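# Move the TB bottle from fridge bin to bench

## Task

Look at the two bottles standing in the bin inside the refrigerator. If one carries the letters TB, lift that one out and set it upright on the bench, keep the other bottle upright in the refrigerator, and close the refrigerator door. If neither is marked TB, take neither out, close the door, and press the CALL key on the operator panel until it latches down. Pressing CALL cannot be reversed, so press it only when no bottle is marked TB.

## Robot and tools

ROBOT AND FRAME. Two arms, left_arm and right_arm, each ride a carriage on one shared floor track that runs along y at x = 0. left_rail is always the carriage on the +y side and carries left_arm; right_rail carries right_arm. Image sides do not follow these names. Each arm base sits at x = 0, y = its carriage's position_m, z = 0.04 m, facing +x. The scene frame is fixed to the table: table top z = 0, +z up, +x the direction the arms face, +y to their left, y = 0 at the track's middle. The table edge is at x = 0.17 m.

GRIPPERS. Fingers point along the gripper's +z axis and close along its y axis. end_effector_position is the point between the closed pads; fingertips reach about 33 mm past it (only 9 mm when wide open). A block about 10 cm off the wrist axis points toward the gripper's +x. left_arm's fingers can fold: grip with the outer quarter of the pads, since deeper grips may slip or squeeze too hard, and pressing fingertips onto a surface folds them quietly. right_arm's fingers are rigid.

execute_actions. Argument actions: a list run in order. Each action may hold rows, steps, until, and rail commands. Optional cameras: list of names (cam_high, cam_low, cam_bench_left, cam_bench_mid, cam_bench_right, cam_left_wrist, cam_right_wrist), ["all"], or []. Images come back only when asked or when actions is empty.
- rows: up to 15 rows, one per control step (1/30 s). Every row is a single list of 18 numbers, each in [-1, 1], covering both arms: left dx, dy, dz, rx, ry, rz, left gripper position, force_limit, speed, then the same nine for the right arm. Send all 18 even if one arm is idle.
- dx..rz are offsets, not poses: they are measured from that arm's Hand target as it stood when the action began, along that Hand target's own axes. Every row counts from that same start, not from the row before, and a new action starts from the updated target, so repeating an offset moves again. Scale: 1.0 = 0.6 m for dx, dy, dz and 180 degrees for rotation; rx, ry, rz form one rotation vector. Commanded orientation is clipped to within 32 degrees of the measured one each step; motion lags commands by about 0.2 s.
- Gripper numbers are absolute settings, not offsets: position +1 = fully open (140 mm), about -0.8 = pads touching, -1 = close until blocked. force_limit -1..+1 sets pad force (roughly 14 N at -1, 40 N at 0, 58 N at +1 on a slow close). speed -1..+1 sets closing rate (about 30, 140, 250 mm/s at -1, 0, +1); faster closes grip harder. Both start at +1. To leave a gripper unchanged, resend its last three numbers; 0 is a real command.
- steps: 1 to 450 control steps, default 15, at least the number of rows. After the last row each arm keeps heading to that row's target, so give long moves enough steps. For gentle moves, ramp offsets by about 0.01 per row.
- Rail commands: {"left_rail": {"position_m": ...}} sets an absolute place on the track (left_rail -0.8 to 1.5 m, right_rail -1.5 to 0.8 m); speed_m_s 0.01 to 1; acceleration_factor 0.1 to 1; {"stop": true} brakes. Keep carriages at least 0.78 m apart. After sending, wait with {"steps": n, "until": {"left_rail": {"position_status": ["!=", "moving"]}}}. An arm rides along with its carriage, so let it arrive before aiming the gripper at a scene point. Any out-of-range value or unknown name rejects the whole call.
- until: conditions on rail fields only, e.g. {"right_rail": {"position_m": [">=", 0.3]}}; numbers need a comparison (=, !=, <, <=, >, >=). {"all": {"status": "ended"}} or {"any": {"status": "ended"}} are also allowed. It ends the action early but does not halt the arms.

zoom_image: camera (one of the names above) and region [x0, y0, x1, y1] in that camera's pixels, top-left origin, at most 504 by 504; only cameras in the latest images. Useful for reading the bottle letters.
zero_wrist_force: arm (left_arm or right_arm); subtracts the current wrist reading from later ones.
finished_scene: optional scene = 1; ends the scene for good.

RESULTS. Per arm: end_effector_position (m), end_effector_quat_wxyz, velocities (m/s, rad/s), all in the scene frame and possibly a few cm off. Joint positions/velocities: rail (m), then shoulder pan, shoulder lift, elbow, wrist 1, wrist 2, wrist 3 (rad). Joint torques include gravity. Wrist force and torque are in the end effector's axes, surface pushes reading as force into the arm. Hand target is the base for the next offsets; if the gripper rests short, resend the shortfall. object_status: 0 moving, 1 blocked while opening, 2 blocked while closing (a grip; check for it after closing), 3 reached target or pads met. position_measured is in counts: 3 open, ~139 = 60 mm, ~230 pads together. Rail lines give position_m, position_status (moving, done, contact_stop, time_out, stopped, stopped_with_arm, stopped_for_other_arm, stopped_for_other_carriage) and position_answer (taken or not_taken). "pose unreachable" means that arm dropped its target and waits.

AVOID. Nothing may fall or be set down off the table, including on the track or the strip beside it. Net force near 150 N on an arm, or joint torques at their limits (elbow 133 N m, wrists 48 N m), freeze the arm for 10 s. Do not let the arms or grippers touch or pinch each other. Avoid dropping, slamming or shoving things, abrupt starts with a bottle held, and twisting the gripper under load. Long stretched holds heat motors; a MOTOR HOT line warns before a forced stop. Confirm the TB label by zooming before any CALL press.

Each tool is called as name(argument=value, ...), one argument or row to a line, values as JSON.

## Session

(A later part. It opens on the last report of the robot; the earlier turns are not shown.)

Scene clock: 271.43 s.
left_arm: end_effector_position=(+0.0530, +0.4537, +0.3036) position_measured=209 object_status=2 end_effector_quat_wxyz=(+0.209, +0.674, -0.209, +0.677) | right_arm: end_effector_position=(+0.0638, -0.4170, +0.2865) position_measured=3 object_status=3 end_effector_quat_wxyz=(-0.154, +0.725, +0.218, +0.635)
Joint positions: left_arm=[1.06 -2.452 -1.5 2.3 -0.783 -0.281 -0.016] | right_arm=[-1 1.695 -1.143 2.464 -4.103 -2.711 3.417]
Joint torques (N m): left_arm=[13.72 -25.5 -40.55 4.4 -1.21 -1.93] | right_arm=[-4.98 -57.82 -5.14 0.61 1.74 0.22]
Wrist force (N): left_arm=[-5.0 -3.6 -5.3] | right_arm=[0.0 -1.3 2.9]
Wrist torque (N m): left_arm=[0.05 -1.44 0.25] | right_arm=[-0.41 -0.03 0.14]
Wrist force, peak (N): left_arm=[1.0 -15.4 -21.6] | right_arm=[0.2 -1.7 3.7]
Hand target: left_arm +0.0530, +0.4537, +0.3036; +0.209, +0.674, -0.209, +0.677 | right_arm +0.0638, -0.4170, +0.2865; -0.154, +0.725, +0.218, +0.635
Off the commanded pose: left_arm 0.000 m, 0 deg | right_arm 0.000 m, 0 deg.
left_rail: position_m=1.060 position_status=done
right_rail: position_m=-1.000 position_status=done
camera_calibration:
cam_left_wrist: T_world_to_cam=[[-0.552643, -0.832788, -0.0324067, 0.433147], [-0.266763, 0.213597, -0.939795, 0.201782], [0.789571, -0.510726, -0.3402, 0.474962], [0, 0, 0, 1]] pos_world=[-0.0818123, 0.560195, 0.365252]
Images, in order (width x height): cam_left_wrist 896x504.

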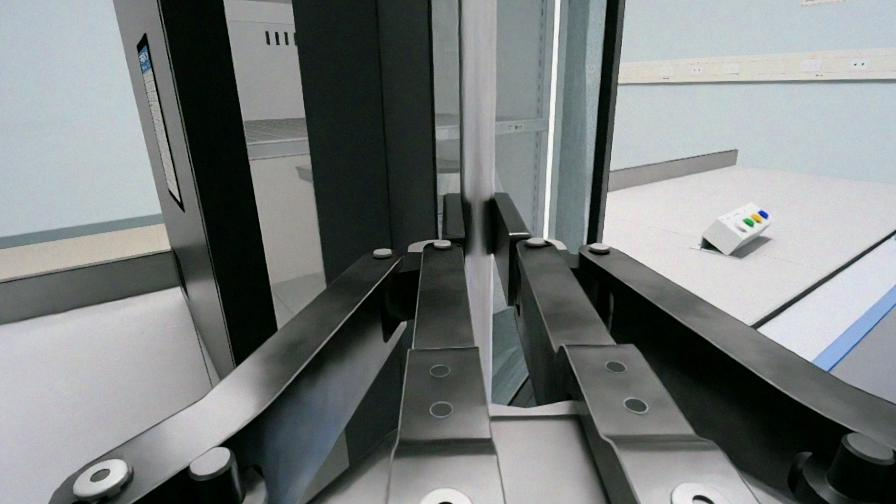

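execute_actions(
  actions=[
    {"rows":[[0,0.055,-0.0203,0.0139,0,0,-1,-0.3,-0.8,0,0,0,0,0,0,1,1,1]],"steps":10},
    {"rows":[[0,0.0558,-0.018,0.0139,0,0,-1,-0.3,-0.8,0,0,0,0,0,0,1,1,1]],"steps":10},
    {"rows":[[0,0.0565,-0.0155,0.0139,0,0,-1,-0.3,-0.8,0,0,0,0,0,0,1,1,1]],"steps":10},
    {"rows":[[0,0.0572,-0.013,0.0139,0,0,-1,-0.3,-0.8,0,0,0,0,0,0,1,1,1]],"steps":10},
    {"rows":[[0,0.0577,-0.0105,0.0139,0,0,-1,-0.3,-0.8,0,0,0,0,0,0,1,1,1]],"steps":10},
    {"rows":[[0,0.058,-0.008,0.0139,0,0,-1,-0.3,-0.8,0,0,0,0,0,0,1,1,1]],"steps":35},
  ],
  cameras=["cam_left_wrist"],
)

Scene clock: 295.53 s.
left_arm: end_effector_position=(-0.0872, +0.2992, +0.3033) position_measured=209 object_status=2 end_effector_quat_wxyz=(+0.119, +0.695, -0.119, +0.699) | right_arm: end_effector_position=(+0.0638, -0.4170, +0.2865) position_measured=3 object_status=3 end_effector_quat_wxyz=(-0.154, +0.725, +0.218, +0.635)
Joint positions: left_arm=[1.06 -2.363 -1.082 1.719 -0.626 -0.454 -0.01] | right_arm=[-1 1.695 -1.143 2.464 -4.103 -2.711 3.417]
Joint torques (N m): left_arm=[17.07 -77.03 -46.49 7.87 -1.17 -1.99] | right_arm=[-10.18 -54.63 -4.17 0.85 1.55 0.31]
Wrist force (N): left_arm=[-17.4 -3.5 -10.4] | right_arm=[0.1 -1.2 3.1]
Wrist torque (N m): left_arm=[-0.06 -1.53 0.28] | right_arm=[-0.38 -0.05 0.14]
Wrist force, peak (N): left_arm=[7.0 -21.8 -18.3] | right_arm=[0.0 -1.4 3.8]
Hand target: left_arm -0.0872, +0.2992, +0.3033; +0.119, +0.695, -0.119, +0.699 | right_arm +0.0638, -0.4170, +0.2865; -0.154, +0.725, +0.218, +0.635
Off the commanded pose: left_arm 0.000 m, 0 deg | right_arm 0.000 m, 0 deg.
left_rail: position_m=1.060 position_status=done
right_rail: position_m=-1.000 position_status=done
camera_calibration:
cam_left_wrist: T_world_to_cam=[[-0.318084, -0.947552, -0.0311024, 0.28127], [-0.313292, 0.136019, -0.939865, 0.21633], [0.894802, -0.289212, -0.340126, 0.449488], [0, 0, 0, 1]] pos_world=[-0.244961, 0.36709, 0.364952]
Images, in order (width x height): cam_left_wrist 896x504.

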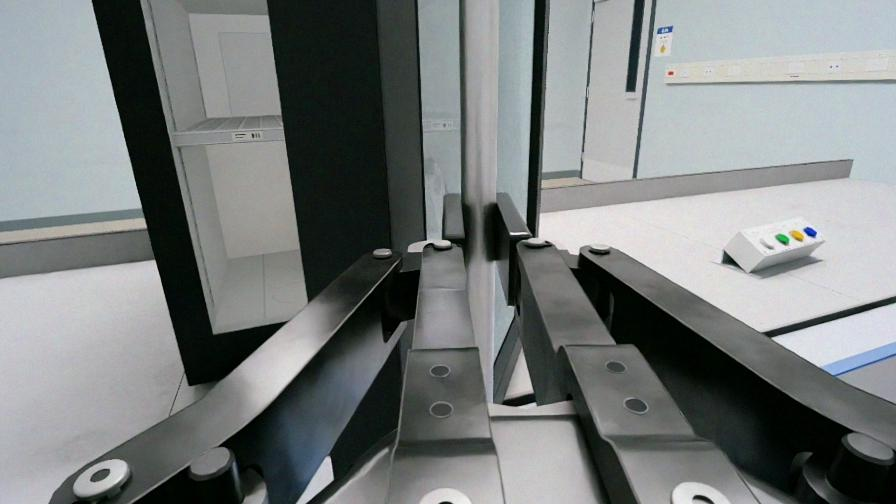

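execute_actions(
  actions=[
    {"rows":[[0,0.0585,-0.0055,0.0139,0,0,-1,-0.3,-0.8,0,0,0,0,0,0,1,1,1]],"steps":10},
    {"rows":[[0,0.0587,-0.003,0.0139,0,0,-1,-0.3,-0.8,0,0,0,0,0,0,1,1,1]],"steps":10},
    {"rows":[[0,0.0587,0,0.0139,0,0,-1,-0.3,-0.8,0,0,0,0,0,0,1,1,1]],"steps":10},
    {"rows":[[0,0.0587,0.0025,0.0139,0,0,-1,-0.3,-0.8,0,0,0,0,0,0,1,1,1]],"steps":10},
    {"rows":[[0,0.0585,0.005,0.0139,0,0,-1,-0.3,-0.8,0,0,0,0,0,0,1,1,1]],"steps":10},
    {"rows":[[0,0.058,0.0075,0.0139,0,0,-1,-0.3,-0.8,0,0,0,0,0,0,1,1,1]],"steps":35},
  ],
  cameras=["cam_left_wrist","cam_bench_mid"],
)

Scene clock: 306.60 s.
left_arm: end_effector_position=(-0.1309, +0.0949, +0.3035) position_measured=242 object_status=3 end_effector_quat_wxyz=(+0.028, +0.705, -0.026, +0.708) | right_arm: end_effector_position=(+0.0638, -0.4170, +0.2865) position_measured=3 object_status=3 end_effector_quat_wxyz=(-0.154, +0.725, +0.218, +0.635)
Joint positions: left_arm=[1.06 -2.202 -0.643 0.939 -0.287 -0.555 -0.009] | right_arm=[-1 1.695 -1.143 2.464 -4.103 -2.711 3.417]
Joint torques (N m): left_arm=[18.09 -164.74 -74.3 19.42 2.04 -0.59] | right_arm=[-7.03 -55.22 -4.61 0.41 1.62 0.41]
Wrist force (N): left_arm=[-70.0 -7.4 -8.9] | right_arm=[-0.1 -1.6 3.3]
Wrist torque (N m): left_arm=[2.42 -0.47 -1.26] | right_arm=[-0.47 -0.01 0.14]
Wrist force, peak (N): left_arm=[-70.1 -7.5 -8.6] | right_arm=[0.2 -1.6 3.7]
Hand target: left_arm -0.1309, +0.0949, +0.3035; +0.028, +0.705, -0.026, +0.708 | right_arm +0.0638, -0.4170, +0.2865; -0.154, +0.725, +0.218, +0.635
Off the commanded pose: left_arm 0.000 m, 0 deg | right_arm 0.000 m, 0 deg.
left_rail: position_m=1.060 position_status=done
right_rail: position_m=-1.000 position_status=done
camera_calibration:
cam_left_wrist: T_world_to_cam=[[-0.0617501, -0.997646, -0.029826, 0.111707], [-0.338199, 0.0490296, -0.939797, 0.235569], [0.939047, -0.0479454, -0.34043, 0.412518], [0, 0, 0, 1]] pos_world=[-0.300807, 0.119672, 0.365152]
Images, in order (width x height): cam_bench_mid 896x504, cam_left_wrist 896x504.

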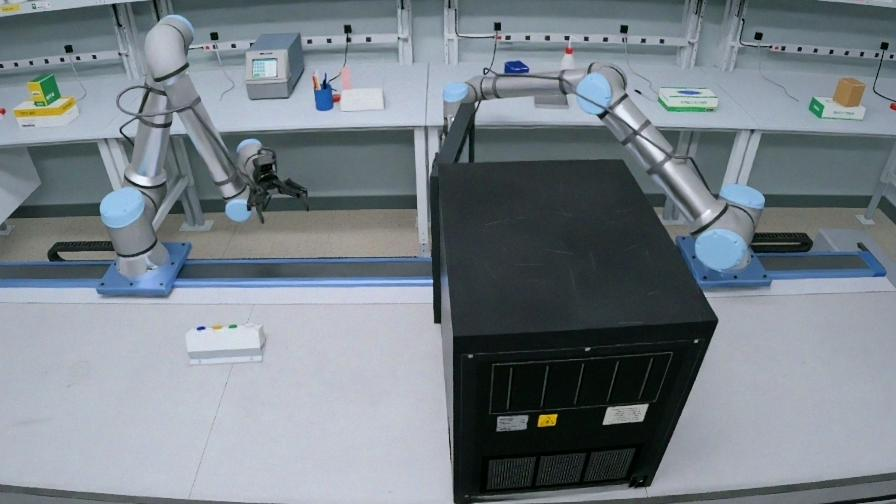

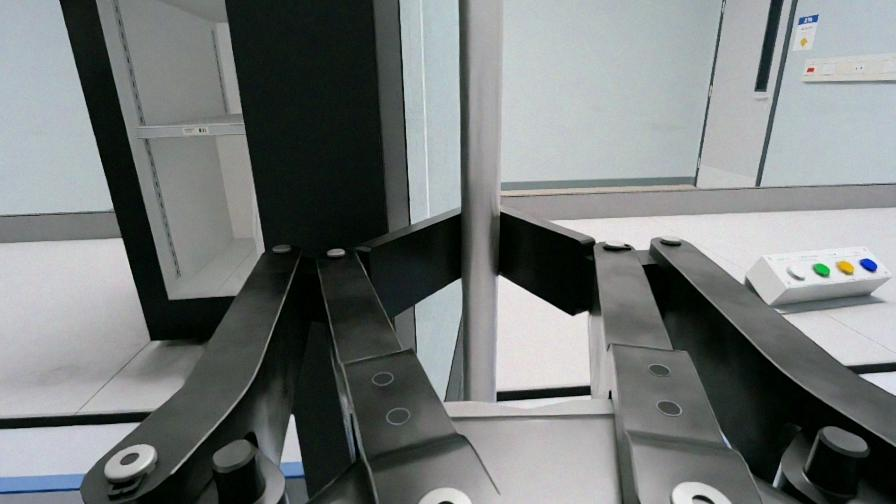

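execute_actions(
  actions=[
    {"rows":[[0,0,0,0,0,0,-0.3,-0.3,-0.8,0,0,0,0,0,0,1,1,1]],"steps":40},
    {"rows":[[0,0,-0.03,0,0,0,-0.2,-0.3,-0.8,0,0,0,0,0,0,1,1,1]],"steps":15},
    {"rows":[[0,0,-0.05,0,0,0,-0.2,-0.3,-0.8,0,0,0,0,0,0,1,1,1]],"steps":30},
  ],
  cameras=["cam_left_wrist"],
)

Scene clock: 316.63 s.
left_arm: end_effector_position=(-0.1788, +0.0985, +0.3033) position_measured=154 object_status=3 end_effector_quat_wxyz=(+0.028, +0.705, -0.026, +0.708) | right_arm: end_effector_position=(+0.0638, -0.4170, +0.2865) position_measured=3 object_status=3 end_effector_quat_wxyz=(-0.154, +0.725, +0.218, +0.635)
Joint positions: left_arm=[1.06 -2.24 -0.605 0.866 -0.253 -0.593 -0.009] | right_arm=[-1 1.695 -1.143 2.464 -4.103 -2.711 3.417]
Joint torques (N m): left_arm=[-9.57 -105.06 -49.63 4.73 -2 -2.1] | right_arm=[-6.32 -56.25 -5.19 0.71 1.62 0.36]
Wrist force (N): left_arm=[6.4 -1.1 -0.1] | right_arm=[0.2 -1.3 3.2]
Wrist torque (N m): left_arm=[-0.11 -2.08 0.19] | right_arm=[-0.41 -0.08 0.14]
Wrist force, peak (N): left_arm=[-70.7 -7.7 -8.8] | right_arm=[0.4 -1.5 3.6]
Hand target: left_arm -0.1788, +0.0985, +0.3033; +0.028, +0.705, -0.026, +0.708 | right_arm +0.0638, -0.4170, +0.2865; -0.154, +0.725, +0.218, +0.635
Off the commanded pose: left_arm 0.000 m, 0 deg | right_arm 0.000 m, 0 deg.
left_rail: position_m=1.060 position_status=done
right_rail: position_m=-1.000 position_status=done
camera_calibration:
cam_left_wrist: T_world_to_cam=[[-0.0617501, -0.997646, -0.029826, 0.112434], [-0.338199, 0.0490296, -0.939797, 0.219], [0.939047, -0.0479454, -0.34043, 0.457608], [0, 0, 0, 1]] pos_world=[-0.348707, 0.123372, 0.364952]
Images, in order (width x height): cam_left_wrist 896x504.

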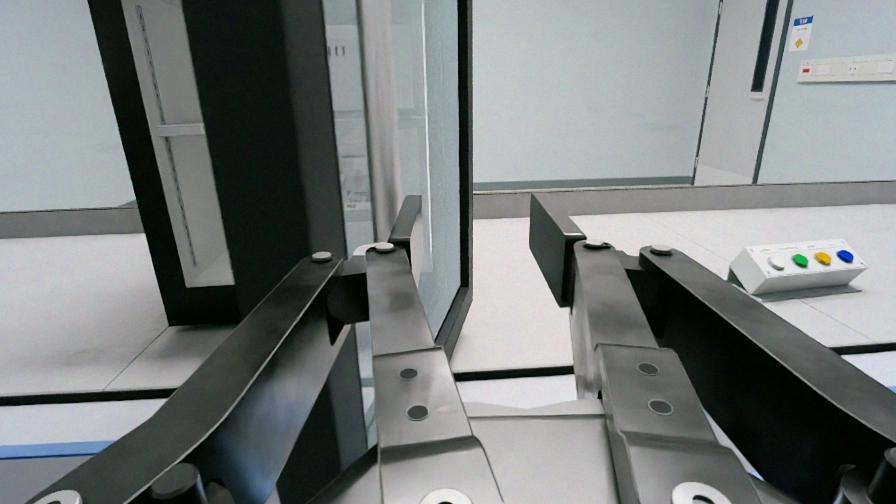

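execute_actions(
  actions=[
    {"rows":[[0,0,-0.1,0,0,0,-0.2,-0.3,-0.8,0,0,0,0,0,0,1,1,1]],"steps":12},
    {"rows":[[0,0,-0.08,0,0,0,-0.2,-0.3,-0.8,0,0,0,0,0,0,1,1,1]],"steps":30},
    {"left_rail":{"position_m":1.35},"steps":90,"until":{"left_rail":{"position_status":["!=","moving"]}}},
    {"rows":[[0,0,0,-0.06,0,0,-0.2,-0.3,-0.8,0,0,0,0,0,0,1,1,1]],"steps":10},
    {"rows":[[0,0,0,-0.06,0,0,-0.2,-0.3,-0.8,0,0,0,0,0,0,1,1,1]],"steps":30},
  ],
  cameras=["cam_left_wrist","cam_bench_mid"],
)

Scene clock: 333.00 s.
left_arm: end_effector_position=(-0.2865, +0.3967, +0.3028) position_measured=154 object_status=3 end_effector_quat_wxyz=(+0.159, +0.687, -0.159, +0.691) | right_arm: end_effector_position=(+0.0638, -0.4170, +0.2865) position_measured=3 object_status=3 end_effector_quat_wxyz=(-0.154, +0.725, +0.218, +0.635)
Joint positions: left_arm=[1.35 -2.381 -0.736 1.114 -0.364 -0.357 -0.013] | right_arm=[-1 1.695 -1.143 2.464 -4.103 -2.711 3.417]
Joint torques (N m): left_arm=[-12.08 -123.25 -34.36 -1.9 2.92 1.99] | right_arm=[-7.04 -57.66 -4.26 0.58 1.55 0.47]
Wrist force (N): left_arm=[6.8 -0.9 -0.2] | right_arm=[0.0 -1.3 3.3]
Wrist torque (N m): left_arm=[-0.07 -2.18 0.06] | right_arm=[-0.40 -0.02 0.14]
Wrist force, peak (N): left_arm=[21.4 0.1 -7.5] | right_arm=[0.1 -1.7 3.6]
Hand target: left_arm -0.2865, +0.3967, +0.3028; +0.159, +0.687, -0.159, +0.691 | right_arm +0.0638, -0.4170, +0.2865; -0.154, +0.725, +0.218, +0.635
Off the commanded pose: left_arm 0.000 m, 0 deg | right_arm 0.000 m, 0 deg.
left_rail: position_m=1.350 position_status=done
right_rail: position_m=-1.000 position_status=done
camera_calibration:
cam_left_wrist: T_world_to_cam=[[-0.424602, -0.904828, -0.0316075, 0.263067], [-0.295411, 0.171456, -0.939859, 0.131237], [0.85583, -0.389729, -0.340097, 0.68449], [0, 0, 0, 1]] pos_world=[-0.43534, 0.482294, 0.364452]
Images, in order (width x height): cam_bench_mid 896x504, cam_left_wrist 896x504.

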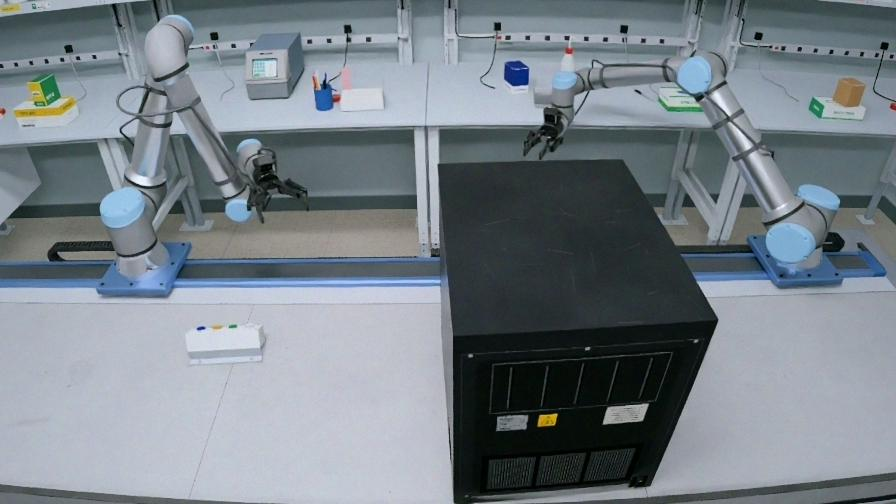

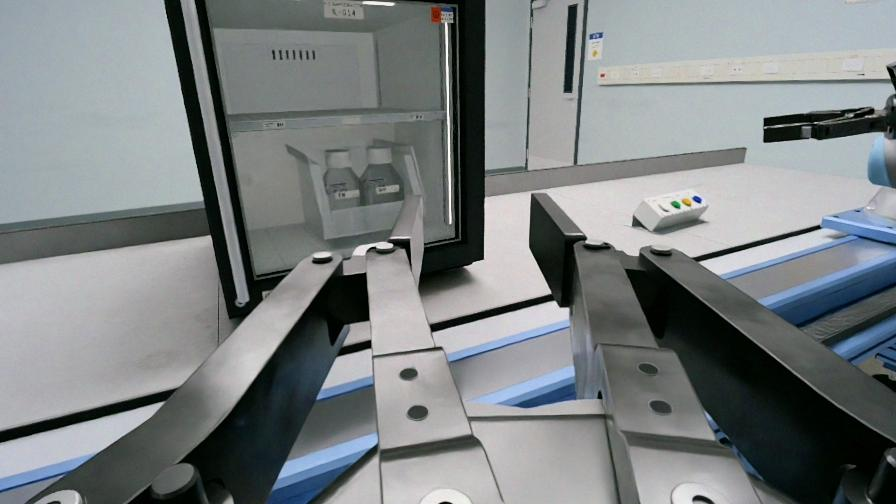

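execute_actions(
  actions=[
    {"left_rail":{"position_m":1.5},"rows":[[0,-0.17,0.01,0,0,0,-0.2,-0.3,-0.8,0,0,0,0,0.047,0,-0.1,-0.5,-0.5]],"steps":15},
    {"rows":[[0,-0.17,0.01,0,0,0,-0.2,-0.3,-0.8,0,0,0,0.08,0,0,-0.1,-0.5,-0.5]],"steps":15},
    {"rows":[[0,-0.17,0.01,0,0,0,-0.2,-0.3,-0.8,0,0,0,0,0,0,-0.1,-0.5,-0.5]],"steps":15},
    {"rows":[[0,-0.17,0.01,0,0,0,-0.2,-0.3,-0.8,0,0,0,0,0,0,-0.1,-0.5,-0.5]],"steps":60,"until":{"all":{"status":"ended"}}},
    {"right_rail":{"position_m":-0.55},"steps":90,"until":{"all":{"status":"ended"}}},
  ],
  cameras=["cam_right_wrist","cam_bench_mid"],
)

Scene clock: 364.60 s.
left_arm: end_effector_position=(-0.0862, +0.9027, +0.3030) position_measured=154 object_status=3 end_effector_quat_wxyz=(+0.159, +0.687, -0.159, +0.691) | right_arm: end_effector_position=(+0.0638, +0.0330, +0.2865) position_measured=141 object_status=3 end_effector_quat_wxyz=(-0.244, +0.700, +0.296, +0.602)
Joint positions: left_arm=[1.5 -2.587 -1.315 2.072 -0.747 -0.563 -0.008] | right_arm=[-0.55 1.572 -1.181 2.6 -4.34 -2.346 3.282]
Joint torques (N m): left_arm=[-11.31 -69.83 -24.62 -1.46 -1.93 1.75] | right_arm=[-12.32 -26.55 0.07 -5.92 2.55 -3.2]
Wrist force (N): left_arm=[6.7 -1.3 -0.5] | right_arm=[-0.2 -1.2 3.0]
Wrist torque (N m): left_arm=[-0.15 -2.12 0.05] | right_arm=[-0.38 -0.02 0.16]
Wrist force, peak (N): left_arm=[21.2 7.1 -2.6] | right_arm=[0.3 -4.3 5.7]
Hand target: left_arm -0.0862, +0.9027, +0.3030; +0.159, +0.687, -0.159, +0.691 | right_arm +0.0638, +0.0330, +0.2865; -0.244, +0.700, +0.296, +0.602
Off the commanded pose: left_arm 0.000 m, 0 deg | right_arm 0.000 m, 0 deg.
left_rail: position_m=1.500 position_status=done
right_rail: position_m=-0.550 position_status=done
led back after a hold (right arm): the arm was led back toward your command in small steps, so it may still be short of it.
pose unreachable (right arm): on one or more control steps of this call, first in action 0 (counted from 0), this arm could not follow its commanded pose, so it was not sent that pose on those steps. It may still have moved: this result reports where it is.
cause: moving toward the commanded pose would bring two parts of the arm too close to each other (its gripper and another part of the arm, with joints 5 (wrist 1) to 7 (wrist 3) between them, 22 mm apart when it was first held).
camera_calibration:
cam_right_wrist: T_world_to_cam=[[0.708163, -0.703344, 0.0617486, -0.0362369], [-0.330106, -0.407135, -0.851628, 0.269376], [0.624127, 0.582708, -0.520496, 0.273567], [0, 0, 0, 1]] pos_world=[-0.0561559, -0.0752238, 0.374037]
Images, in order (width x height): cam_bench_mid 896x504, cam_right_wrist 896x504.

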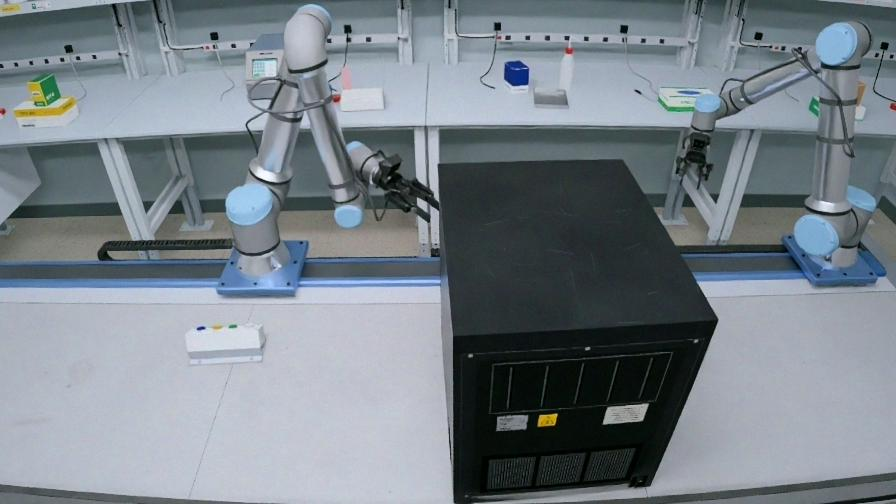

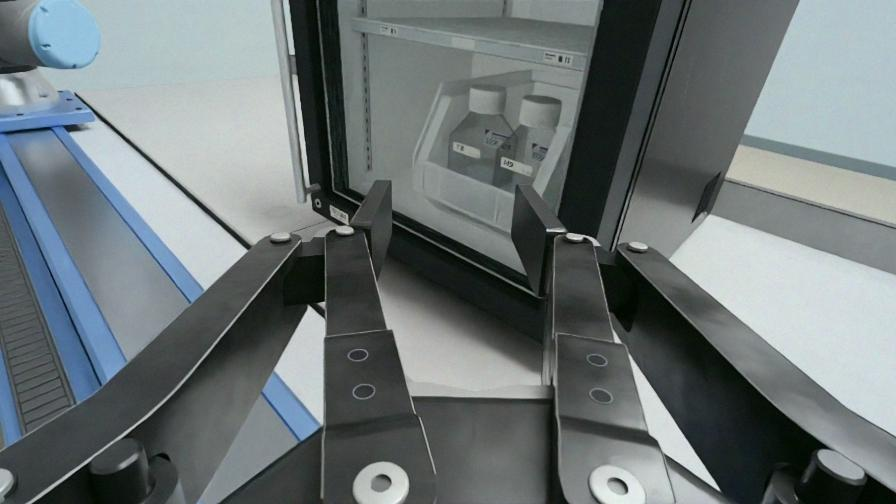

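execute_actions(
  actions=[
    {"rows":[[0,0,0,0,0,0,-0.2,-0.3,-0.8,0.028,-0.086,0.136,0,0,0,-0.1,-0.5,-0.5]],"steps":12},
    {"rows":[[0,0,0,0,0,0,-0.2,-0.3,-0.8,0.028,-0.086,0.136,0,0,0,-0.1,-0.5,-0.5]],"steps":12},
    {"rows":[[0,0,0,0,0,0,-0.2,-0.3,-0.8,0.028,-0.086,0.136,0,0,0,-0.1,-0.5,-0.5]],"steps":12},
    {"rows":[[0,0,0,0,0,0,-0.2,-0.3,-0.8,0.028,-0.086,0.136,0,0,0,-0.1,-0.5,-0.5]],"steps":30},
    {"rows":[[0,0,0,0,0,0,-0.2,-0.3,-0.8,0,0,0,0,0.05,0,-0.1,-0.5,-0.5]],"steps":40},
  ],
  cameras=["cam_right_wrist"],
)

Scene clock: 379.90 s.
left_arm: end_effector_position=(-0.0862, +0.9027, +0.3030) position_measured=154 object_status=3 end_effector_quat_wxyz=(+0.159, +0.687, -0.159, +0.691) | right_arm: end_effector_position=(+0.1526, +0.4146, +0.2990) position_measured=141 object_status=3 end_effector_quat_wxyz=(-0.266, +0.651, +0.276, +0.655)
Joint positions: left_arm=[1.5 -2.587 -1.315 2.072 -0.747 -0.563 -0.008] | right_arm=[-0.55 1.45 -0.824 1.859 -4.178 -2.235 3.126]
Joint torques (N m): left_arm=[-12.48 -73.15 -25.07 -1.31 -1.94 2.08] | right_arm=[-11.98 -71.03 -31.75 -5.55 3.07 -2.85]
Wrist force (N): left_arm=[6.9 -1.3 -0.3] | right_arm=[-0.6 -1.2 3.2]
Wrist torque (N m): left_arm=[-0.15 -2.16 0.04] | right_arm=[-0.38 0.07 0.16]
Wrist force, peak (N): left_arm=[7.1 -1.3 -0.4] | right_arm=[-1.2 5.7 -10.2]
Hand target: left_arm -0.0862, +0.9027, +0.3030; +0.159, +0.687, -0.159, +0.691 | right_arm +0.1526, +0.4146, +0.2990; -0.266, +0.651, +0.276, +0.655
Off the commanded pose: left_arm 0.000 m, 0 deg | right_arm 0.000 m, 0 deg.
left_rail: position_m=1.500 position_status=done
right_rail: position_m=-0.550 position_status=done
camera_calibration:
cam_right_wrist: T_world_to_cam=[[0.703082, -0.708445, 0.0614865, 0.171347], [-0.230556, -0.308895, -0.922728, 0.429958], [0.672695, 0.634578, -0.380516, -0.0685393], [0, 0, 0, 1]] pos_world=[0.0247644, 0.297696, 0.360119]
Images, in order (width x height): cam_right_wrist 896x504.

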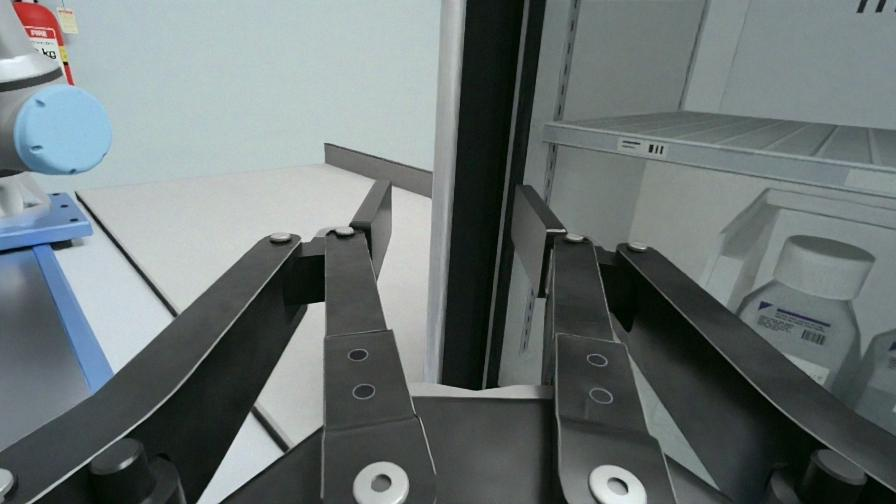

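execute_actions(
  actions=[
    {"rows":[[0,0,0,0,0,0,-0.2,-0.3,-0.8,0,0,0.05,0,0,0,-0.1,-0.5,-0.5]],"steps":12},
    {"rows":[[0,0,0,0,0,0,-0.2,-0.3,-0.8,0,0,0.05,0,0,0,-0.1,-0.5,-0.5]],"steps":12},
    {"rows":[[0,0,0,0,0,0,-0.2,-0.3,-0.8,0,0,0.03,0,0,0,-0.1,-0.5,-0.5]],"steps":30},
    {"rows":[[0,0,0,0,0,0,-0.2,-0.3,-0.8,0,0,0,0,0,0,-1,-0.6,-1]],"steps":75},
  ],
  cameras=["cam_right_wrist"],
)

Scene clock: 396.20 s.
left_arm: end_effector_position=(-0.0862, +0.9027, +0.3030) position_measured=154 object_status=3 end_effector_quat_wxyz=(+0.159, +0.687, -0.159, +0.691) | right_arm: end_effector_position=(+0.2077, +0.4698, +0.2991) position_measured=230 object_status=3 end_effector_quat_wxyz=(-0.266, +0.651, +0.276, +0.655)
Joint positions: left_arm=[1.5 -2.587 -1.315 2.072 -0.747 -0.563 -0.008] | right_arm=[-0.55 1.388 -0.777 1.747 -4.113 -2.172 3.126]
Joint torques (N m): left_arm=[-11.01 -70.76 -26.27 -1.22 -1.78 1.99] | right_arm=[-11.2 -76.28 -33.73 1.28 3 1.29]
Wrist force (N): left_arm=[6.7 -1.4 -0.4] | right_arm=[-0.2 -1.3 3.5]
Wrist torque (N m): left_arm=[-0.17 -2.13 0.04] | right_arm=[-0.39 -0.02 0.15]
Wrist force, peak (N): left_arm=[7.1 -1.4 -0.6] | right_arm=[0.0 -2.5 -5.2]
Hand target: left_arm -0.0862, +0.9027, +0.3030; +0.159, +0.687, -0.159, +0.691 | right_arm +0.2077, +0.4698, +0.2991; -0.266, +0.651, +0.276, +0.655
Off the commanded pose: left_arm 0.000 m, 0 deg | right_arm 0.000 m, 0 deg.
left_rail: position_m=1.500 position_status=done
right_rail: position_m=-0.550 position_status=done
camera_calibration:
cam_right_wrist: T_world_to_cam=[[0.703098, -0.708424, 0.0615508, 0.171676], [-0.230508, -0.308945, -0.922724, 0.459817], [0.672695, 0.634578, -0.380516, -0.140595], [0, 0, 0, 1]] pos_world=[0.0798644, 0.352896, 0.360219]
Images, in order (width x height): cam_right_wrist 896x504.

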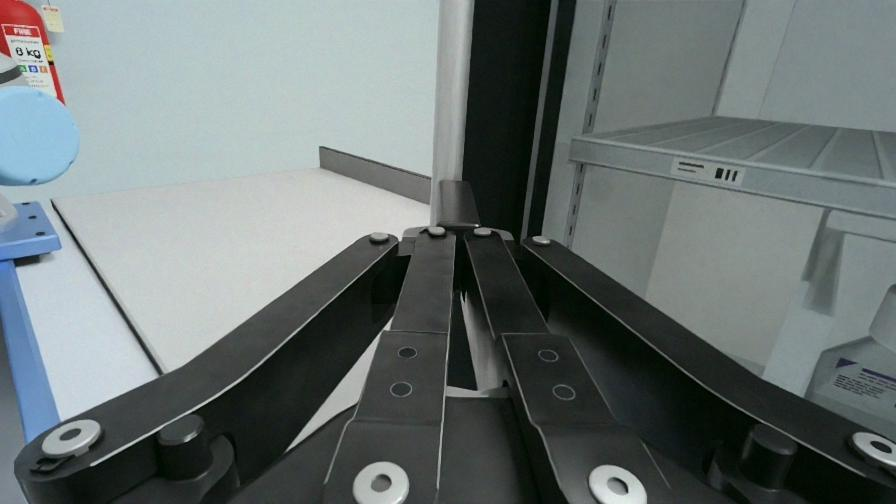

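execute_actions(
  actions=[
    {"rows":[[0,0,0,0,0,0,-0.2,-0.3,-0.8,0,0,-0.02,0,0,0,-0.1,-0.6,-0.5]],"steps":30},
    {"rows":[[0,0,0,0,0,0,-0.2,-0.3,-0.8,0,0,0.04,0,0,0,-0.1,-0.6,-0.5]],"steps":12},
    {"rows":[[0,0,0,0,0,0,-0.2,-0.3,-0.8,0,0,0.033,0,0,0,-0.1,-0.6,-0.5]],"steps":30},
    {"rows":[[0,0,0,0,0,0,-0.2,-0.3,-0.8,0,0,0,0,0,0,-1,-0.6,-1]],"steps":75},
  ],
  cameras=["cam_right_wrist"],
)

Scene clock: 415.20 s.
left_arm: end_effector_position=(-0.0862, +0.9027, +0.3030) position_measured=154 object_status=3 end_effector_quat_wxyz=(+0.159, +0.687, -0.159, +0.691) | right_arm: end_effector_position=(+0.2256, +0.4876, +0.2990) position_measured=141 object_status=3 end_effector_quat_wxyz=(-0.267, +0.650, +0.275, +0.656)
Joint positions: left_arm=[1.5 -2.587 -1.315 2.072 -0.747 -0.563 -0.008] | right_arm=[-0.55 1.369 -0.759 1.707 -4.094 -2.153 3.126]
Joint torques (N m): left_arm=[-9.19 -73.64 -25.87 -1.23 -1.04 1.84] | right_arm=[2.07 -94.53 -25.73 -2.15 -0.38 -0.06]
Wrist force (N): left_arm=[6.8 -1.4 -0.3] | right_arm=[-0.9 3.5 -26.4]
Wrist torque (N m): left_arm=[-0.18 -2.14 0.04] | right_arm=[-1.29 0.08 0.20]
Wrist force, peak (N): left_arm=[7.1 -1.4 -0.5] | right_arm=[0.7 7.0 -135.1]
Hand target: left_arm -0.0862, +0.9027, +0.3030; +0.159, +0.687, -0.159, +0.691 | right_arm +0.2256, +0.4876, +0.2990; -0.267, +0.650, +0.275, +0.656
Tool commands: left_gripper/position=-0.2 left_gripper/force_limit=-0.3 left_gripper/speed=-0.8 right_gripper/position=-0.098039 right_gripper/force_limit=-0.6 right_gripper/speed=-0.498039
Off the commanded pose: left_arm 0.000 m, 0 deg.
FORCE FAULT: contact force on the right arm reached its limit, and that arm stopped for 10 seconds. The contact can be on any part of that arm, not only on its tool. That arm's remaining commands of this call were not run. That arm's target is now where it stood when the stop ended, not its last command. That arm accepts commands again.
left_rail: position_m=1.500 position_status=done
right_rail: position_m=-0.550 position_status=done
camera_calibration:
cam_right_wrist: T_world_to_cam=[[0.703204, -0.708484, 0.0596205, 0.172364], [-0.229829, -0.305867, -0.923918, 0.468117], [0.672817, 0.636, -0.377917, -0.165401], [0, 0, 0, 1]] pos_world=[0.097664, 0.370493, 0.359717]
Images, in order (width x height): cam_right_wrist 896x504.

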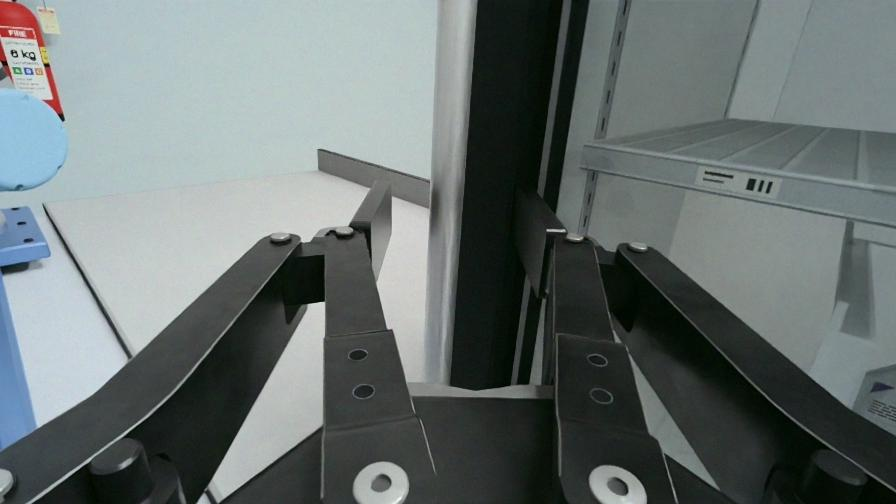

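execute_actions(
  actions=[
    {"rows":[[0,0,0,0,0,0,-0.2,-0.3,-0.8,0,0,-0.05,0,0,0,-0.324,-0.6,-0.5]],"steps":12},
    {"rows":[[0,0,0,0,0,0,-0.2,-0.3,-0.8,0,0,-0.05,0,0,0,-0.324,-0.6,-0.5]],"steps":25},
    {"rows":[[0,0,0,0,0,0,-0.2,-0.3,-0.8,0,0,0,-0.083,0,0,-0.324,-0.6,-0.5]],"steps":15},
    {"rows":[[0,0,0,0,0,0,-0.2,-0.3,-0.8,0,0,0,-0.083,0,0,-0.324,-0.6,-0.5]],"steps":30},
    {"rows":[[0,0,0,0,0,0,-0.2,-0.3,-0.8,0,-0.0745,-0.008,0,0,0,-0.324,-0.6,-0.5]],"steps":40},
  ],
  cameras=["cam_right_wrist"],
)

Scene clock: 433.07 s.
left_arm: end_effector_position=(-0.0862, +0.9027, +0.3030) position_measured=154 object_status=3 end_effector_quat_wxyz=(+0.159, +0.687, -0.159, +0.691) | right_arm: end_effector_position=(+0.1668, +0.4870, +0.2983) position_measured=170 object_status=3 end_effector_quat_wxyz=(-0.091, +0.697, +0.096, +0.705)
Joint positions: left_arm=[1.5 -2.587 -1.315 2.072 -0.747 -0.563 -0.008] | right_arm=[-0.55 1.558 -0.566 1.278 -3.889 -2.863 3.099]
Joint torques (N m): left_arm=[-9.09 -68.94 -26.47 -0.96 -1.09 1.46] | right_arm=[13.3 -93.71 -39.5 3.2 -3.97 -3.13]
Wrist force (N): left_arm=[6.7 -1.3 -0.2] | right_arm=[-0.1 -3.7 4.3]
Wrist torque (N m): left_arm=[-0.15 -2.11 0.04] | right_arm=[-0.95 -0.02 0.19]
Wrist force, peak (N): left_arm=[7.0 -1.2 -0.2] | right_arm=[-0.8 3.4 -26.8]
Hand target: left_arm -0.0862, +0.9027, +0.3030; +0.159, +0.687, -0.159, +0.691 | right_arm +0.1668, +0.4870, +0.2983; -0.091, +0.697, +0.096, +0.705
Off the commanded pose: left_arm 0.000 m, 0 deg | right_arm 0.000 m, 0 deg.
left_rail: position_m=1.500 position_status=done
right_rail: position_m=-0.550 position_status=done
camera_calibration:
cam_right_wrist: T_world_to_cam=[[0.256602, -0.96489, 0.0560682, 0.41379], [-0.34717, -0.146154, -0.926343, 0.39631], [0.902014, 0.218236, -0.372484, 0.0378423], [0, 0, 0, 1]] pos_world=[-0.00272685, 0.448926, 0.358014]
Images, in order (width x height): cam_right_wrist 896x504.

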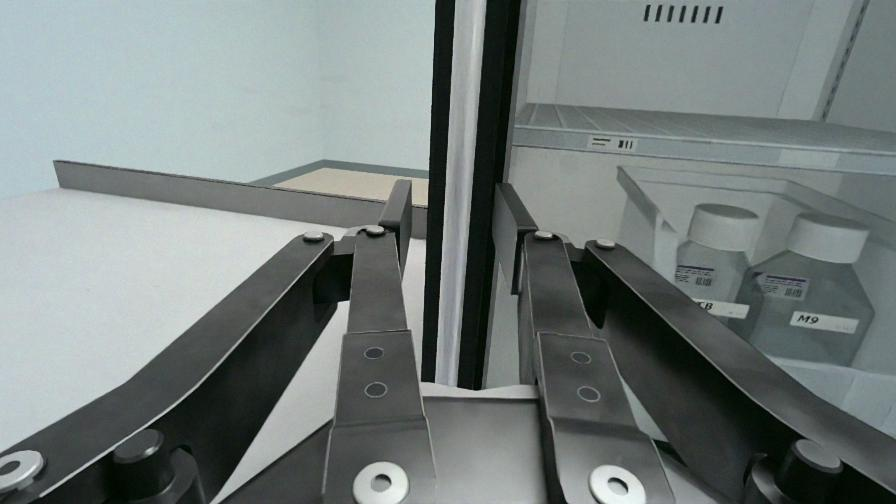

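execute_actions(
  actions=[
    {"rows":[[0,0,0,0,0,0,-0.2,-0.3,-0.8,0,0.003,0.03,0,0,0,-0.324,-0.6,-0.5]],"steps":10},
    {"rows":[[0,0,0,0,0,0,-0.2,-0.3,-0.8,0,0,0.03,0,0,0,-0.324,-0.6,-0.5]],"steps":10},
    {"rows":[[0,0,0,0,0,0,-0.2,-0.3,-0.8,0,0,0.03,0,0,0,-0.324,-0.6,-0.5]],"steps":30},
    {"rows":[[0,0,0,0,0,0,-0.2,-0.3,-0.8,0,0,0,0,0,0,-1,-0.6,-1]],"steps":60},
  ],
  cameras=["cam_right_wrist"],
)

Scene clock: 445.20 s.
left_arm: end_effector_position=(-0.0862, +0.9027, +0.3030) position_measured=154 object_status=3 end_effector_quat_wxyz=(+0.159, +0.687, -0.159, +0.691) | right_arm: end_effector_position=(+0.2194, +0.4994, +0.2989) position_measured=204 object_status=2 end_effector_quat_wxyz=(-0.091, +0.697, +0.096, +0.705)
Joint positions: left_arm=[1.5 -2.587 -1.315 2.072 -0.747 -0.563 -0.008] | right_arm=[-0.55 1.503 -0.561 1.266 -3.876 -2.808 3.104]
Joint torques (N m): left_arm=[-10.23 -71.06 -26.13 -1.16 -0.4 2.17] | right_arm=[15.14 -91.22 -39.87 2.48 16.73 0.14]
Wrist force (N): left_arm=[6.5 -1.1 -0.4] | right_arm=[-0.8 34.3 -9.2]
Wrist torque (N m): left_arm=[-0.10 -2.09 0.04] | right_arm=[-1.31 0.03 0.34]
Wrist force, peak (N): left_arm=[7.0 -1.4 -0.2] | right_arm=[-1.1 34.6 -9.1]
Hand target: left_arm -0.0862, +0.9027, +0.3030; +0.159, +0.687, -0.159, +0.691 | right_arm +0.2194, +0.4994, +0.2989; -0.091, +0.697, +0.096, +0.705
Off the commanded pose: left_arm 0.000 m, 0 deg | right_arm 0.000 m, 0 deg.
left_rail: position_m=1.500 position_status=done
right_rail: position_m=-0.550 position_status=done
camera_calibration:
cam_right_wrist: T_world_to_cam=[[0.256602, -0.96489, 0.0560682, 0.41223], [-0.34717, -0.146154, -0.926343, 0.416846], [0.902014, 0.218236, -0.372484, -0.0121235], [0, 0, 0, 1]] pos_world=[0.0498731, 0.461326, 0.358514]
Images, in order (width x height): cam_right_wrist 896x504.

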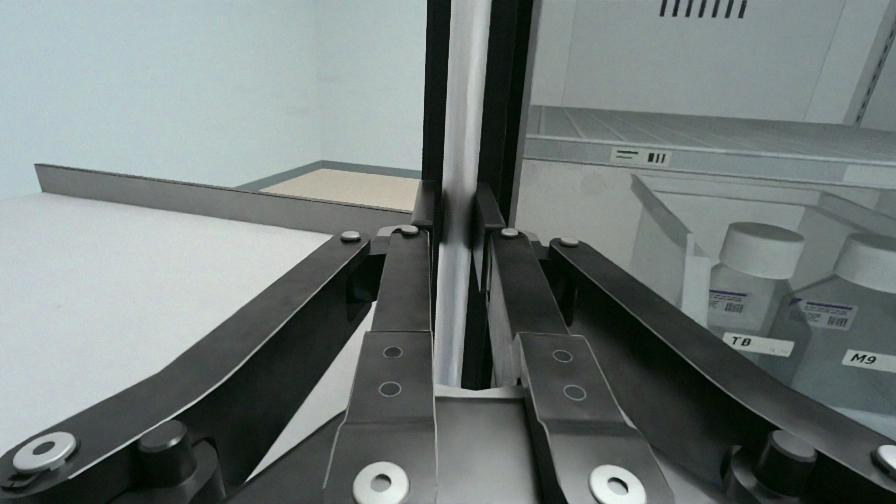

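execute_actions(
  actions=[
    {"rows":[[0,0,0,0,0,0,-0.2,-0.3,-0.8,0,-0.002,-0.03,0.009,0,0,-1,-0.6,-1]],"steps":8},
    {"rows":[[0,0,0,0,0,0,-0.2,-0.3,-0.8,0,-0.002,-0.03,0.009,0,0,-1,-0.6,-1]],"steps":8},
    {"rows":[[0,0,0,0,0,0,-0.2,-0.3,-0.8,0,-0.0035,-0.06,0.0185,0,0,-1,-0.6,-1]],"steps":12},
    {"rows":[[0,0,0,0,0,0,-0.2,-0.3,-0.8,0,0,-0.06,0.0185,0,0,-1,-0.6,-1]],"steps":12},
    {"rows":[[0,0,0,0,0,0,-0.2,-0.3,-0.8,0,0,-0.06,0.0185,0,0,-1,-0.6,-1]],"steps":12},
    {"rows":[[0,0,0,0,0,0,-0.2,-0.3,-0.8,0,0.0036,-0.06,0.0185,0,0,-1,-0.6,-1]],"steps":12},
    {"rows":[[0,0,0,0,0,0,-0.2,-0.3,-0.8,0,0.0036,-0.06,0.0185,0,0,-1,-0.6,-1]],"steps":30},
  ],
  cameras=["cam_right_wrist"],
)

Scene clock: 485.07 s.
left_arm: end_effector_position=(-0.0862, +0.9027, +0.3030) position_measured=154 object_status=3 end_effector_quat_wxyz=(+0.159, +0.687, -0.159, +0.691) | right_arm: end_effector_position=(+0.0820, +0.4477, +0.2986) position_measured=206 object_status=2 end_effector_quat_wxyz=(-0.170, +0.682, +0.174, +0.689)
Joint positions: left_arm=[1.5 -2.587 -1.315 2.072 -0.747 -0.563 -0.008] | right_arm=[-0.55 1.623 -0.683 1.54 -4.018 -2.703 3.116]
Joint torques (N m): left_arm=[-5.32 -68.31 -25.97 -0.6 -0.34 1.84] | right_arm=[7.69 -100.16 -28.53 -0.28 7.33 -0.39]
Wrist force (N): left_arm=[6.5 -1.3 -0.2] | right_arm=[1.9 26.7 4.6]
Wrist torque (N m): left_arm=[-0.16 -2.08 0.04] | right_arm=[-1.04 0.07 0.23]
Wrist force, peak (N): left_arm=[7.1 -1.1 -0.3] | right_arm=[-12.6 131.8 -26.6]
Hand target: left_arm -0.0862, +0.9027, +0.3030; +0.159, +0.687, -0.159, +0.691 | right_arm +0.0820, +0.4477, +0.2986; -0.170, +0.682, +0.174, +0.689 (not the last commanded pose)
Tool commands: left_gripper/position=-0.2 left_gripper/force_limit=-0.3 left_gripper/speed=-0.8 right_gripper/position=-1.0 right_gripper/force_limit=-0.6 right_gripper/speed=-1.0
Off the commanded pose: left_arm 0.000 m, 0 deg.
FORCE FAULT: contact force on the right arm reached its limit, and that arm stopped for 10 seconds. The contact can be on any part of that arm, not only on its tool. That arm's remaining commands of this call were not run. That arm's target is now where it stood when the stop ended, not its last command. That arm accepts commands again.
left_rail: position_m=1.500 position_status=done
right_rail: position_m=-0.550 position_status=done
camera_calibration:
cam_right_wrist: T_world_to_cam=[[0.466468, -0.882855, 0.0545403, 0.344054], [-0.307096, -0.219466, -0.926028, 0.390729], [0.829518, 0.415213, -0.373495, 0.0411051], [0, 0, 0, 1]] pos_world=[-0.0745962, 0.372434, 0.358414]
Images, in order (width x height): cam_right_wrist 896x504.

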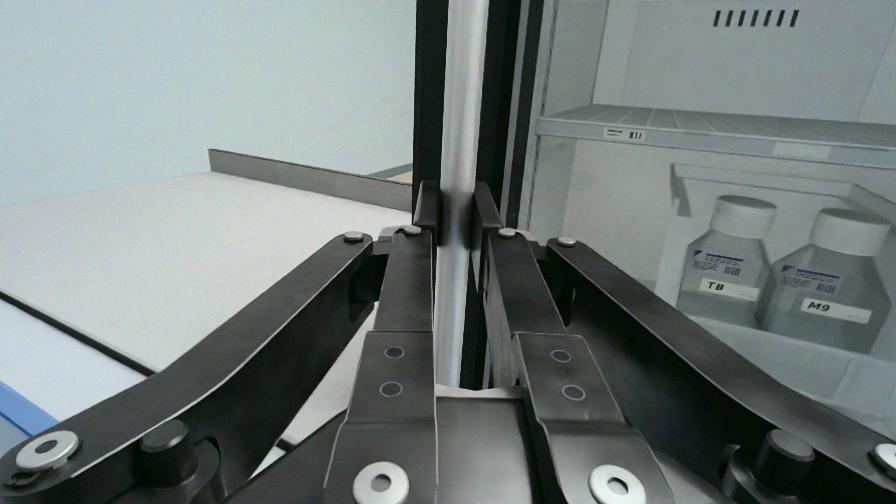

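execute_actions(
  actions=[
    {"rows":[[0,0,0,0,0,0,-0.2,-0.3,-0.8,0,0.0085,-0.0595,0.0178,0,0,-1,-0.6,-1]],"steps":12},
    {"rows":[[0,0,0,0,0,0,-0.2,-0.3,-0.8,0,0.0077,-0.0594,0.0178,0,0,-1,-0.6,-1]],"steps":12},
    {"rows":[[0,0,0,0,0,0,-0.2,-0.3,-0.8,0,0.0095,-0.0592,0.0178,0,0,-1,-0.6,-1]],"steps":12},
    {"rows":[[0,0,0,0,0,0,-0.2,-0.3,-0.8,0,0.0114,-0.0589,0.0178,0,0,-1,-0.6,-1]],"steps":30},
  ],
)

Scene clock: 523.27 s.
left_arm: end_effector_position=(-0.0862, +0.9027, +0.3030) position_measured=154 object_status=3 end_effector_quat_wxyz=(+0.159, +0.687, -0.159, +0.691) | right_arm: end_effector_position=(-0.0278, +0.3564, +0.2990) position_measured=208 object_status=2 end_effector_quat_wxyz=(-0.249, +0.658, +0.252, +0.665)
Joint positions: left_arm=[1.5 -2.587 -1.315 2.072 -0.747 -0.563 -0.008] | right_arm=[-0.55 1.726 -0.812 1.838 -4.182 -2.572 3.122]
Joint torques (N m): left_arm=[-4.28 -69.92 -27.03 -0.57 -0.26 2.12] | right_arm=[-1.67 -87.2 -21.96 -0.92 -3.29 -0.25]
Wrist force (N): left_arm=[6.6 -1.2 -0.5] | right_arm=[2.7 -15.1 2.8]
Wrist torque (N m): left_arm=[-0.13 -2.11 0.04] | right_arm=[-0.98 0.17 0.36]
Wrist force, peak (N): left_arm=[6.9 -1.3 -0.1] | right_arm=[43.1 -136.6 -8.8]
Hand target: left_arm -0.0862, +0.9027, +0.3030; +0.159, +0.687, -0.159, +0.691 | right_arm -0.0278, +0.3564, +0.2990; -0.249, +0.658, +0.252, +0.665 (not the last commanded pose)
Tool commands: left_gripper/position=-0.2 left_gripper/force_limit=-0.3 left_gripper/speed=-0.8 right_gripper/position=-1.0 right_gripper/force_limit=-0.6 right_gripper/speed=-1.0
Off the commanded pose: left_arm 0.000 m, 0 deg | right_arm 0.005 m, 1 deg.
FORCE FAULT: contact force on the right arm reached its limit, and that arm stopped for 10 seconds. The contact can be on any part of that arm, not only on its tool. That arm's remaining commands of this call were not run. That arm's target is now where it stood when the stop ended, not its last command. That arm accepts commands again.
left_rail: position_m=1.500 position_status=done
right_rail: position_m=-0.550 position_status=done

execute_actions(
  actions=[
    {"rows":[[0,0,0,0,0,0,-0.2,-0.3,-0.8,0,0,0,0,0,0,-1,-0.6,-1]],"steps":12},
    {"rows":[[0,0,0,0,0,0,-0.2,-0.3,-0.8,0,0.0015,-0.0147,0.0044,0,0,-1,-0.6,-1]],"steps":8},
    {"rows":[[0,0,0,0,0,0,-0.2,-0.3,-0.8,0,0.0030,-0.0147,0.0044,0,0,-1,-0.6,-1]],"steps":8},
    {"rows":[[0,0,0,0,0,0,-0.2,-0.3,-0.8,0,0.0032,-0.0147,0.0044,0,0,-1,-0.6,-1]],"steps":8},
    {"rows":[[0,0,0,0,0,0,-0.2,-0.3,-0.8,0,0.0032,-0.0146,0.0044,0,0,-1,-0.6,-1]],"steps":30},
  ],
)

Scene clock: 544.40 s.
left_arm: end_effector_position=(-0.0862, +0.9027, +0.3030) position_measured=154 object_status=3 end_effector_quat_wxyz=(+0.159, +0.687, -0.159, +0.691) | right_arm: end_effector_position=(-0.0492, +0.3277, +0.2988) position_measured=208 object_status=2 end_effector_quat_wxyz=(-0.267, +0.650, +0.270, +0.658)
Joint positions: left_arm=[1.5 -2.587 -1.315 2.072 -0.747 -0.563 -0.008] | right_arm=[-0.55 1.748 -0.843 1.915 -4.226 -2.539 3.123]
Joint torques (N m): left_arm=[-3.94 -67.65 -26.85 -0.52 0.21 1.96] | right_arm=[-30.5 -89.7 9.97 -7.89 -19.83 1.91]
Wrist force (N): left_arm=[6.6 -1.3 -0.2] | right_arm=[11.9 -64.4 -2.6]
Wrist torque (N m): left_arm=[-0.15 -2.11 0.05] | right_arm=[-0.55 0.26 0.47]
Wrist force, peak (N): left_arm=[6.9 -1.5 -0.4] | right_arm=[11.3 -64.8 -2.5]
Hand target: left_arm -0.0862, +0.9027, +0.3030; +0.159, +0.687, -0.159, +0.691 | right_arm -0.0492, +0.3277, +0.2988; -0.267, +0.650, +0.270, +0.658
Off the commanded pose: left_arm 0.000 m, 0 deg | right_arm 0.000 m, 0 deg.
left_rail: position_m=1.500 position_status=done
right_rail: position_m=-0.550 position_status=done

execute_actions(
  actions=[
    {"rows":[[0,0,0,0,0,0,-0.2,-0.3,-0.8,0,-0.005,0,0,0,0,-1,-0.6,-1]],"steps":20},
  ],
)

Scene clock: 551.60 s.
left_arm: end_effector_position=(-0.0862, +0.9027, +0.3030) position_measured=154 object_status=3 end_effector_quat_wxyz=(+0.159, +0.687, -0.159, +0.691) | right_arm: end_effector_position=(-0.0512, +0.3297, +0.2988) position_measured=208 object_status=2 end_effector_quat_wxyz=(-0.267, +0.650, +0.270, +0.658)
Joint positions: left_arm=[1.5 -2.587 -1.315 2.072 -0.747 -0.563 -0.008] | right_arm=[-0.55 1.751 -0.841 1.909 -4.223 -2.541 3.123]
Joint torques (N m): left_arm=[-5.7 -68.45 -25.95 -0.27 0.35 1.76] | right_arm=[21.29 -60.26 -30 4.42 8.06 -1.97]
Wrist force (N): left_arm=[6.5 -1.0 -0.1] | right_arm=[4.1 10.3 5.7]
Wrist torque (N m): left_arm=[-0.09 -2.09 0.04] | right_arm=[-1.08 0.27 0.33]
Wrist force, peak (N): left_arm=[6.9 -1.5 0.0] | right_arm=[12.1 -65.1 -2.7]
Hand target: left_arm -0.0862, +0.9027, +0.3030; +0.159, +0.687, -0.159, +0.691 | right_arm -0.0513, +0.3297, +0.2988; -0.267, +0.650, +0.270, +0.658
Off the commanded pose: left_arm 0.000 m, 0 deg | right_arm 0.000 m, 0 deg.
left_rail: position_m=1.500 position_status=done
right_rail: position_m=-0.550 position_status=done

execute_actions(
  actions=[
    {"rows":[[0,0,0,0,0,0,-0.2,-0.3,-0.8,0,0.0021,-0.0147,0.0044,0,0,-1,-0.6,-1]],"steps":8},
    {"rows":[[0,0,0,0,0,0,-0.2,-0.3,-0.8,0,0.0023,-0.0147,0.0044,0,0,-1,-0.6,-1]],"steps":8},
    {"rows":[[0,0,0,0,0,0,-0.2,-0.3,-0.8,0,0.0024,-0.0147,0.0044,0,0,-1,-0.6,-1]],"steps":8},
    {"rows":[[0,0,0,0,0,0,-0.2,-0.3,-0.8,0,0.0026,-0.0146,0.0044,0,0,-1,-0.6,-1]],"steps":30},
  ],
)

Scene clock: 562.73 s.
left_arm: end_effector_position=(-0.0862, +0.9027, +0.3030) position_measured=154 object_status=3 end_effector_quat_wxyz=(+0.159, +0.687, -0.159, +0.691) | right_arm: end_effector_position=(-0.0718, +0.3006, +0.2986) position_measured=208 object_status=2 end_effector_quat_wxyz=(-0.285, +0.643, +0.289, +0.650)
Joint positions: left_arm=[1.5 -2.587 -1.315 2.072 -0.747 -0.563 -0.008] | right_arm=[-0.55 1.773 -0.87 1.983 -4.267 -2.508 3.124]
Joint torques (N m): left_arm=[-5.77 -69.94 -26.51 -0.26 0.52 1.75] | right_arm=[27.97 -82.07 -11.31 -0.95 9.59 1.91]
Wrist force (N): left_arm=[6.7 -1.1 -0.1] | right_arm=[8.8 14.2 6.6]
Wrist torque (N m): left_arm=[-0.11 -2.12 0.04] | right_arm=[-0.98 0.18 0.24]
Wrist force, peak (N): left_arm=[7.0 -1.3 -0.2] | right_arm=[4.0 18.6 12.1]
Hand target: left_arm -0.0862, +0.9027, +0.3030; +0.159, +0.687, -0.159, +0.691 | right_arm -0.0718, +0.3006, +0.2986; -0.285, +0.643, +0.289, +0.650
Off the commanded pose: left_arm 0.000 m, 0 deg | right_arm 0.000 m, 0 deg.
left_rail: position_m=1.500 position_status=done
right_rail: position_m=-0.550 position_status=done

execute_actions(
  actions=[
    {"rows":[[0,0,0,0,0,0,-0.2,-0.3,-0.8,0,0.0029,-0.0146,0.0044,0,0,-1,-0.6,-1]],"steps":8},
    {"rows":[[0,0,0,0,0,0,-0.2,-0.3,-0.8,0,0.0031,-0.0146,0.0044,0,0,-1,-0.6,-1]],"steps":8},
    {"rows":[[0,0,0,0,0,0,-0.2,-0.3,-0.8,0,0.0033,-0.0145,0.0044,0,0,-1,-0.6,-1]],"steps":8},
    {"rows":[[0,0,0,0,0,0,-0.2,-0.3,-0.8,0,0.0035,-0.0145,0.0044,0,0,-1,-0.6,-1]],"steps":8},
    {"rows":[[0,0,0,0,0,0,-0.2,-0.3,-0.8,0,0.0037,-0.0144,0.0044,0,0,-1,-0.6,-1]],"steps":8},
    {"rows":[[0,0,0,0,0,0,-0.2,-0.3,-0.8,0,0.0039,-0.0144,0.0044,0,0,-1,-0.6,-1]],"steps":30},
  ],
)

Scene clock: 573.73 s.
left_arm: end_effector_position=(-0.0862, +0.9027, +0.3030) position_measured=154 object_status=3 end_effector_quat_wxyz=(+0.159, +0.687, -0.159, +0.691) | right_arm: end_effector_position=(-0.0961, +0.2529, +0.2983) position_measured=208 object_status=2 end_effector_quat_wxyz=(-0.312, +0.630, +0.315, +0.637)
Joint positions: left_arm=[1.5 -2.587 -1.315 2.072 -0.747 -0.563 -0.008] | right_arm=[-0.55 1.8 -0.915 2.101 -4.338 -2.452 3.125]
Joint torques (N m): left_arm=[-3.82 -69.74 -26.29 -0.47 1.04 1.68] | right_arm=[-18.2 -77.43 8.89 -5.12 -14.14 1.2]
Wrist force (N): left_arm=[6.7 -1.2 -0.2] | right_arm=[13.6 -48.9 -3.9]
Wrist torque (N m): left_arm=[-0.14 -2.11 0.04] | right_arm=[-0.70 0.30 0.41]
Wrist force, peak (N): left_arm=[7.1 -1.5 -0.2] | right_arm=[13.6 -48.9 -3.9]
Hand target: left_arm -0.0862, +0.9027, +0.3030; +0.159, +0.687, -0.159, +0.691 | right_arm -0.0961, +0.2529, +0.2983; -0.312, +0.630, +0.315, +0.637
Off the commanded pose: left_arm 0.000 m, 0 deg | right_arm 0.000 m, 0 deg.
left_rail: position_m=1.500 position_status=done
right_rail: position_m=-0.550 position_status=done

execute_actions(
  actions=[
    {"rows":[[0,0,0,0,0,0,-0.2,-0.3,-0.8,0,0.0015,-0.0145,0.0044,0,0,-1,-0.6,-1]],"steps":8},
    {"rows":[[0,0,0,0,0,0,-0.2,-0.3,-0.8,0,0.0015,-0.0145,0.0044,0,0,-1,-0.6,-1]],"steps":8},
    {"rows":[[0,0,0,0,0,0,-0.2,-0.3,-0.8,0,0.0031,-0.0144,0.0044,0,0,-1,-0.6,-1]],"steps":8},
    {"rows":[[0,0,0,0,0,0,-0.2,-0.3,-0.8,0,0.0032,-0.0144,0.0044,0,0,-1,-0.6,-1]],"steps":8},
    {"rows":[[0,0,0,0,0,0,-0.2,-0.3,-0.8,0,0.0033,-0.0144,0.0044,0,0,-1,-0.6,-1]],"steps":8},
    {"rows":[[0,0,0,0,0,0,-0.2,-0.3,-0.8,0,0.0034,-0.0144,0.0044,0,0,-1,-0.6,-1]],"steps":30},
  ],
)

Scene clock: 586.53 s.
left_arm: end_effector_position=(-0.0862, +0.9027, +0.3030) position_measured=154 object_status=3 end_effector_quat_wxyz=(+0.159, +0.687, -0.159, +0.691) | right_arm: end_effector_position=(-0.1183, +0.2050, +0.2981) position_measured=208 object_status=2 end_effector_quat_wxyz=(-0.337, +0.617, +0.341, +0.624)
Joint positions: left_arm=[1.5 -2.587 -1.315 2.072 -0.747 -0.563 -0.008] | right_arm=[-0.55 1.826 -0.953 2.212 -4.409 -2.395 3.126]
Joint torques (N m): left_arm=[-2.24 -70.44 -27.69 -0.05 0.97 1.57] | right_arm=[28.42 -74.11 -7.08 -1.63 10.88 1.45]
Wrist force (N): left_arm=[6.8 -1.3 -0.2] | right_arm=[6.4 16.8 8.8]
Wrist torque (N m): left_arm=[-0.15 -2.14 0.04] | right_arm=[-0.95 0.18 0.24]
Wrist force, peak (N): left_arm=[7.0 -1.4 -0.3] | right_arm=[13.7 -49.4 -3.7]
Hand target: left_arm -0.0862, +0.9027, +0.3030; +0.159, +0.687, -0.159, +0.691 | right_arm -0.1183, +0.2050, +0.2981; -0.337, +0.617, +0.341, +0.624
Off the commanded pose: left_arm 0.000 m, 0 deg | right_arm 0.000 m, 0 deg.
left_rail: position_m=1.500 position_status=done
right_rail: position_m=-0.550 position_status=done


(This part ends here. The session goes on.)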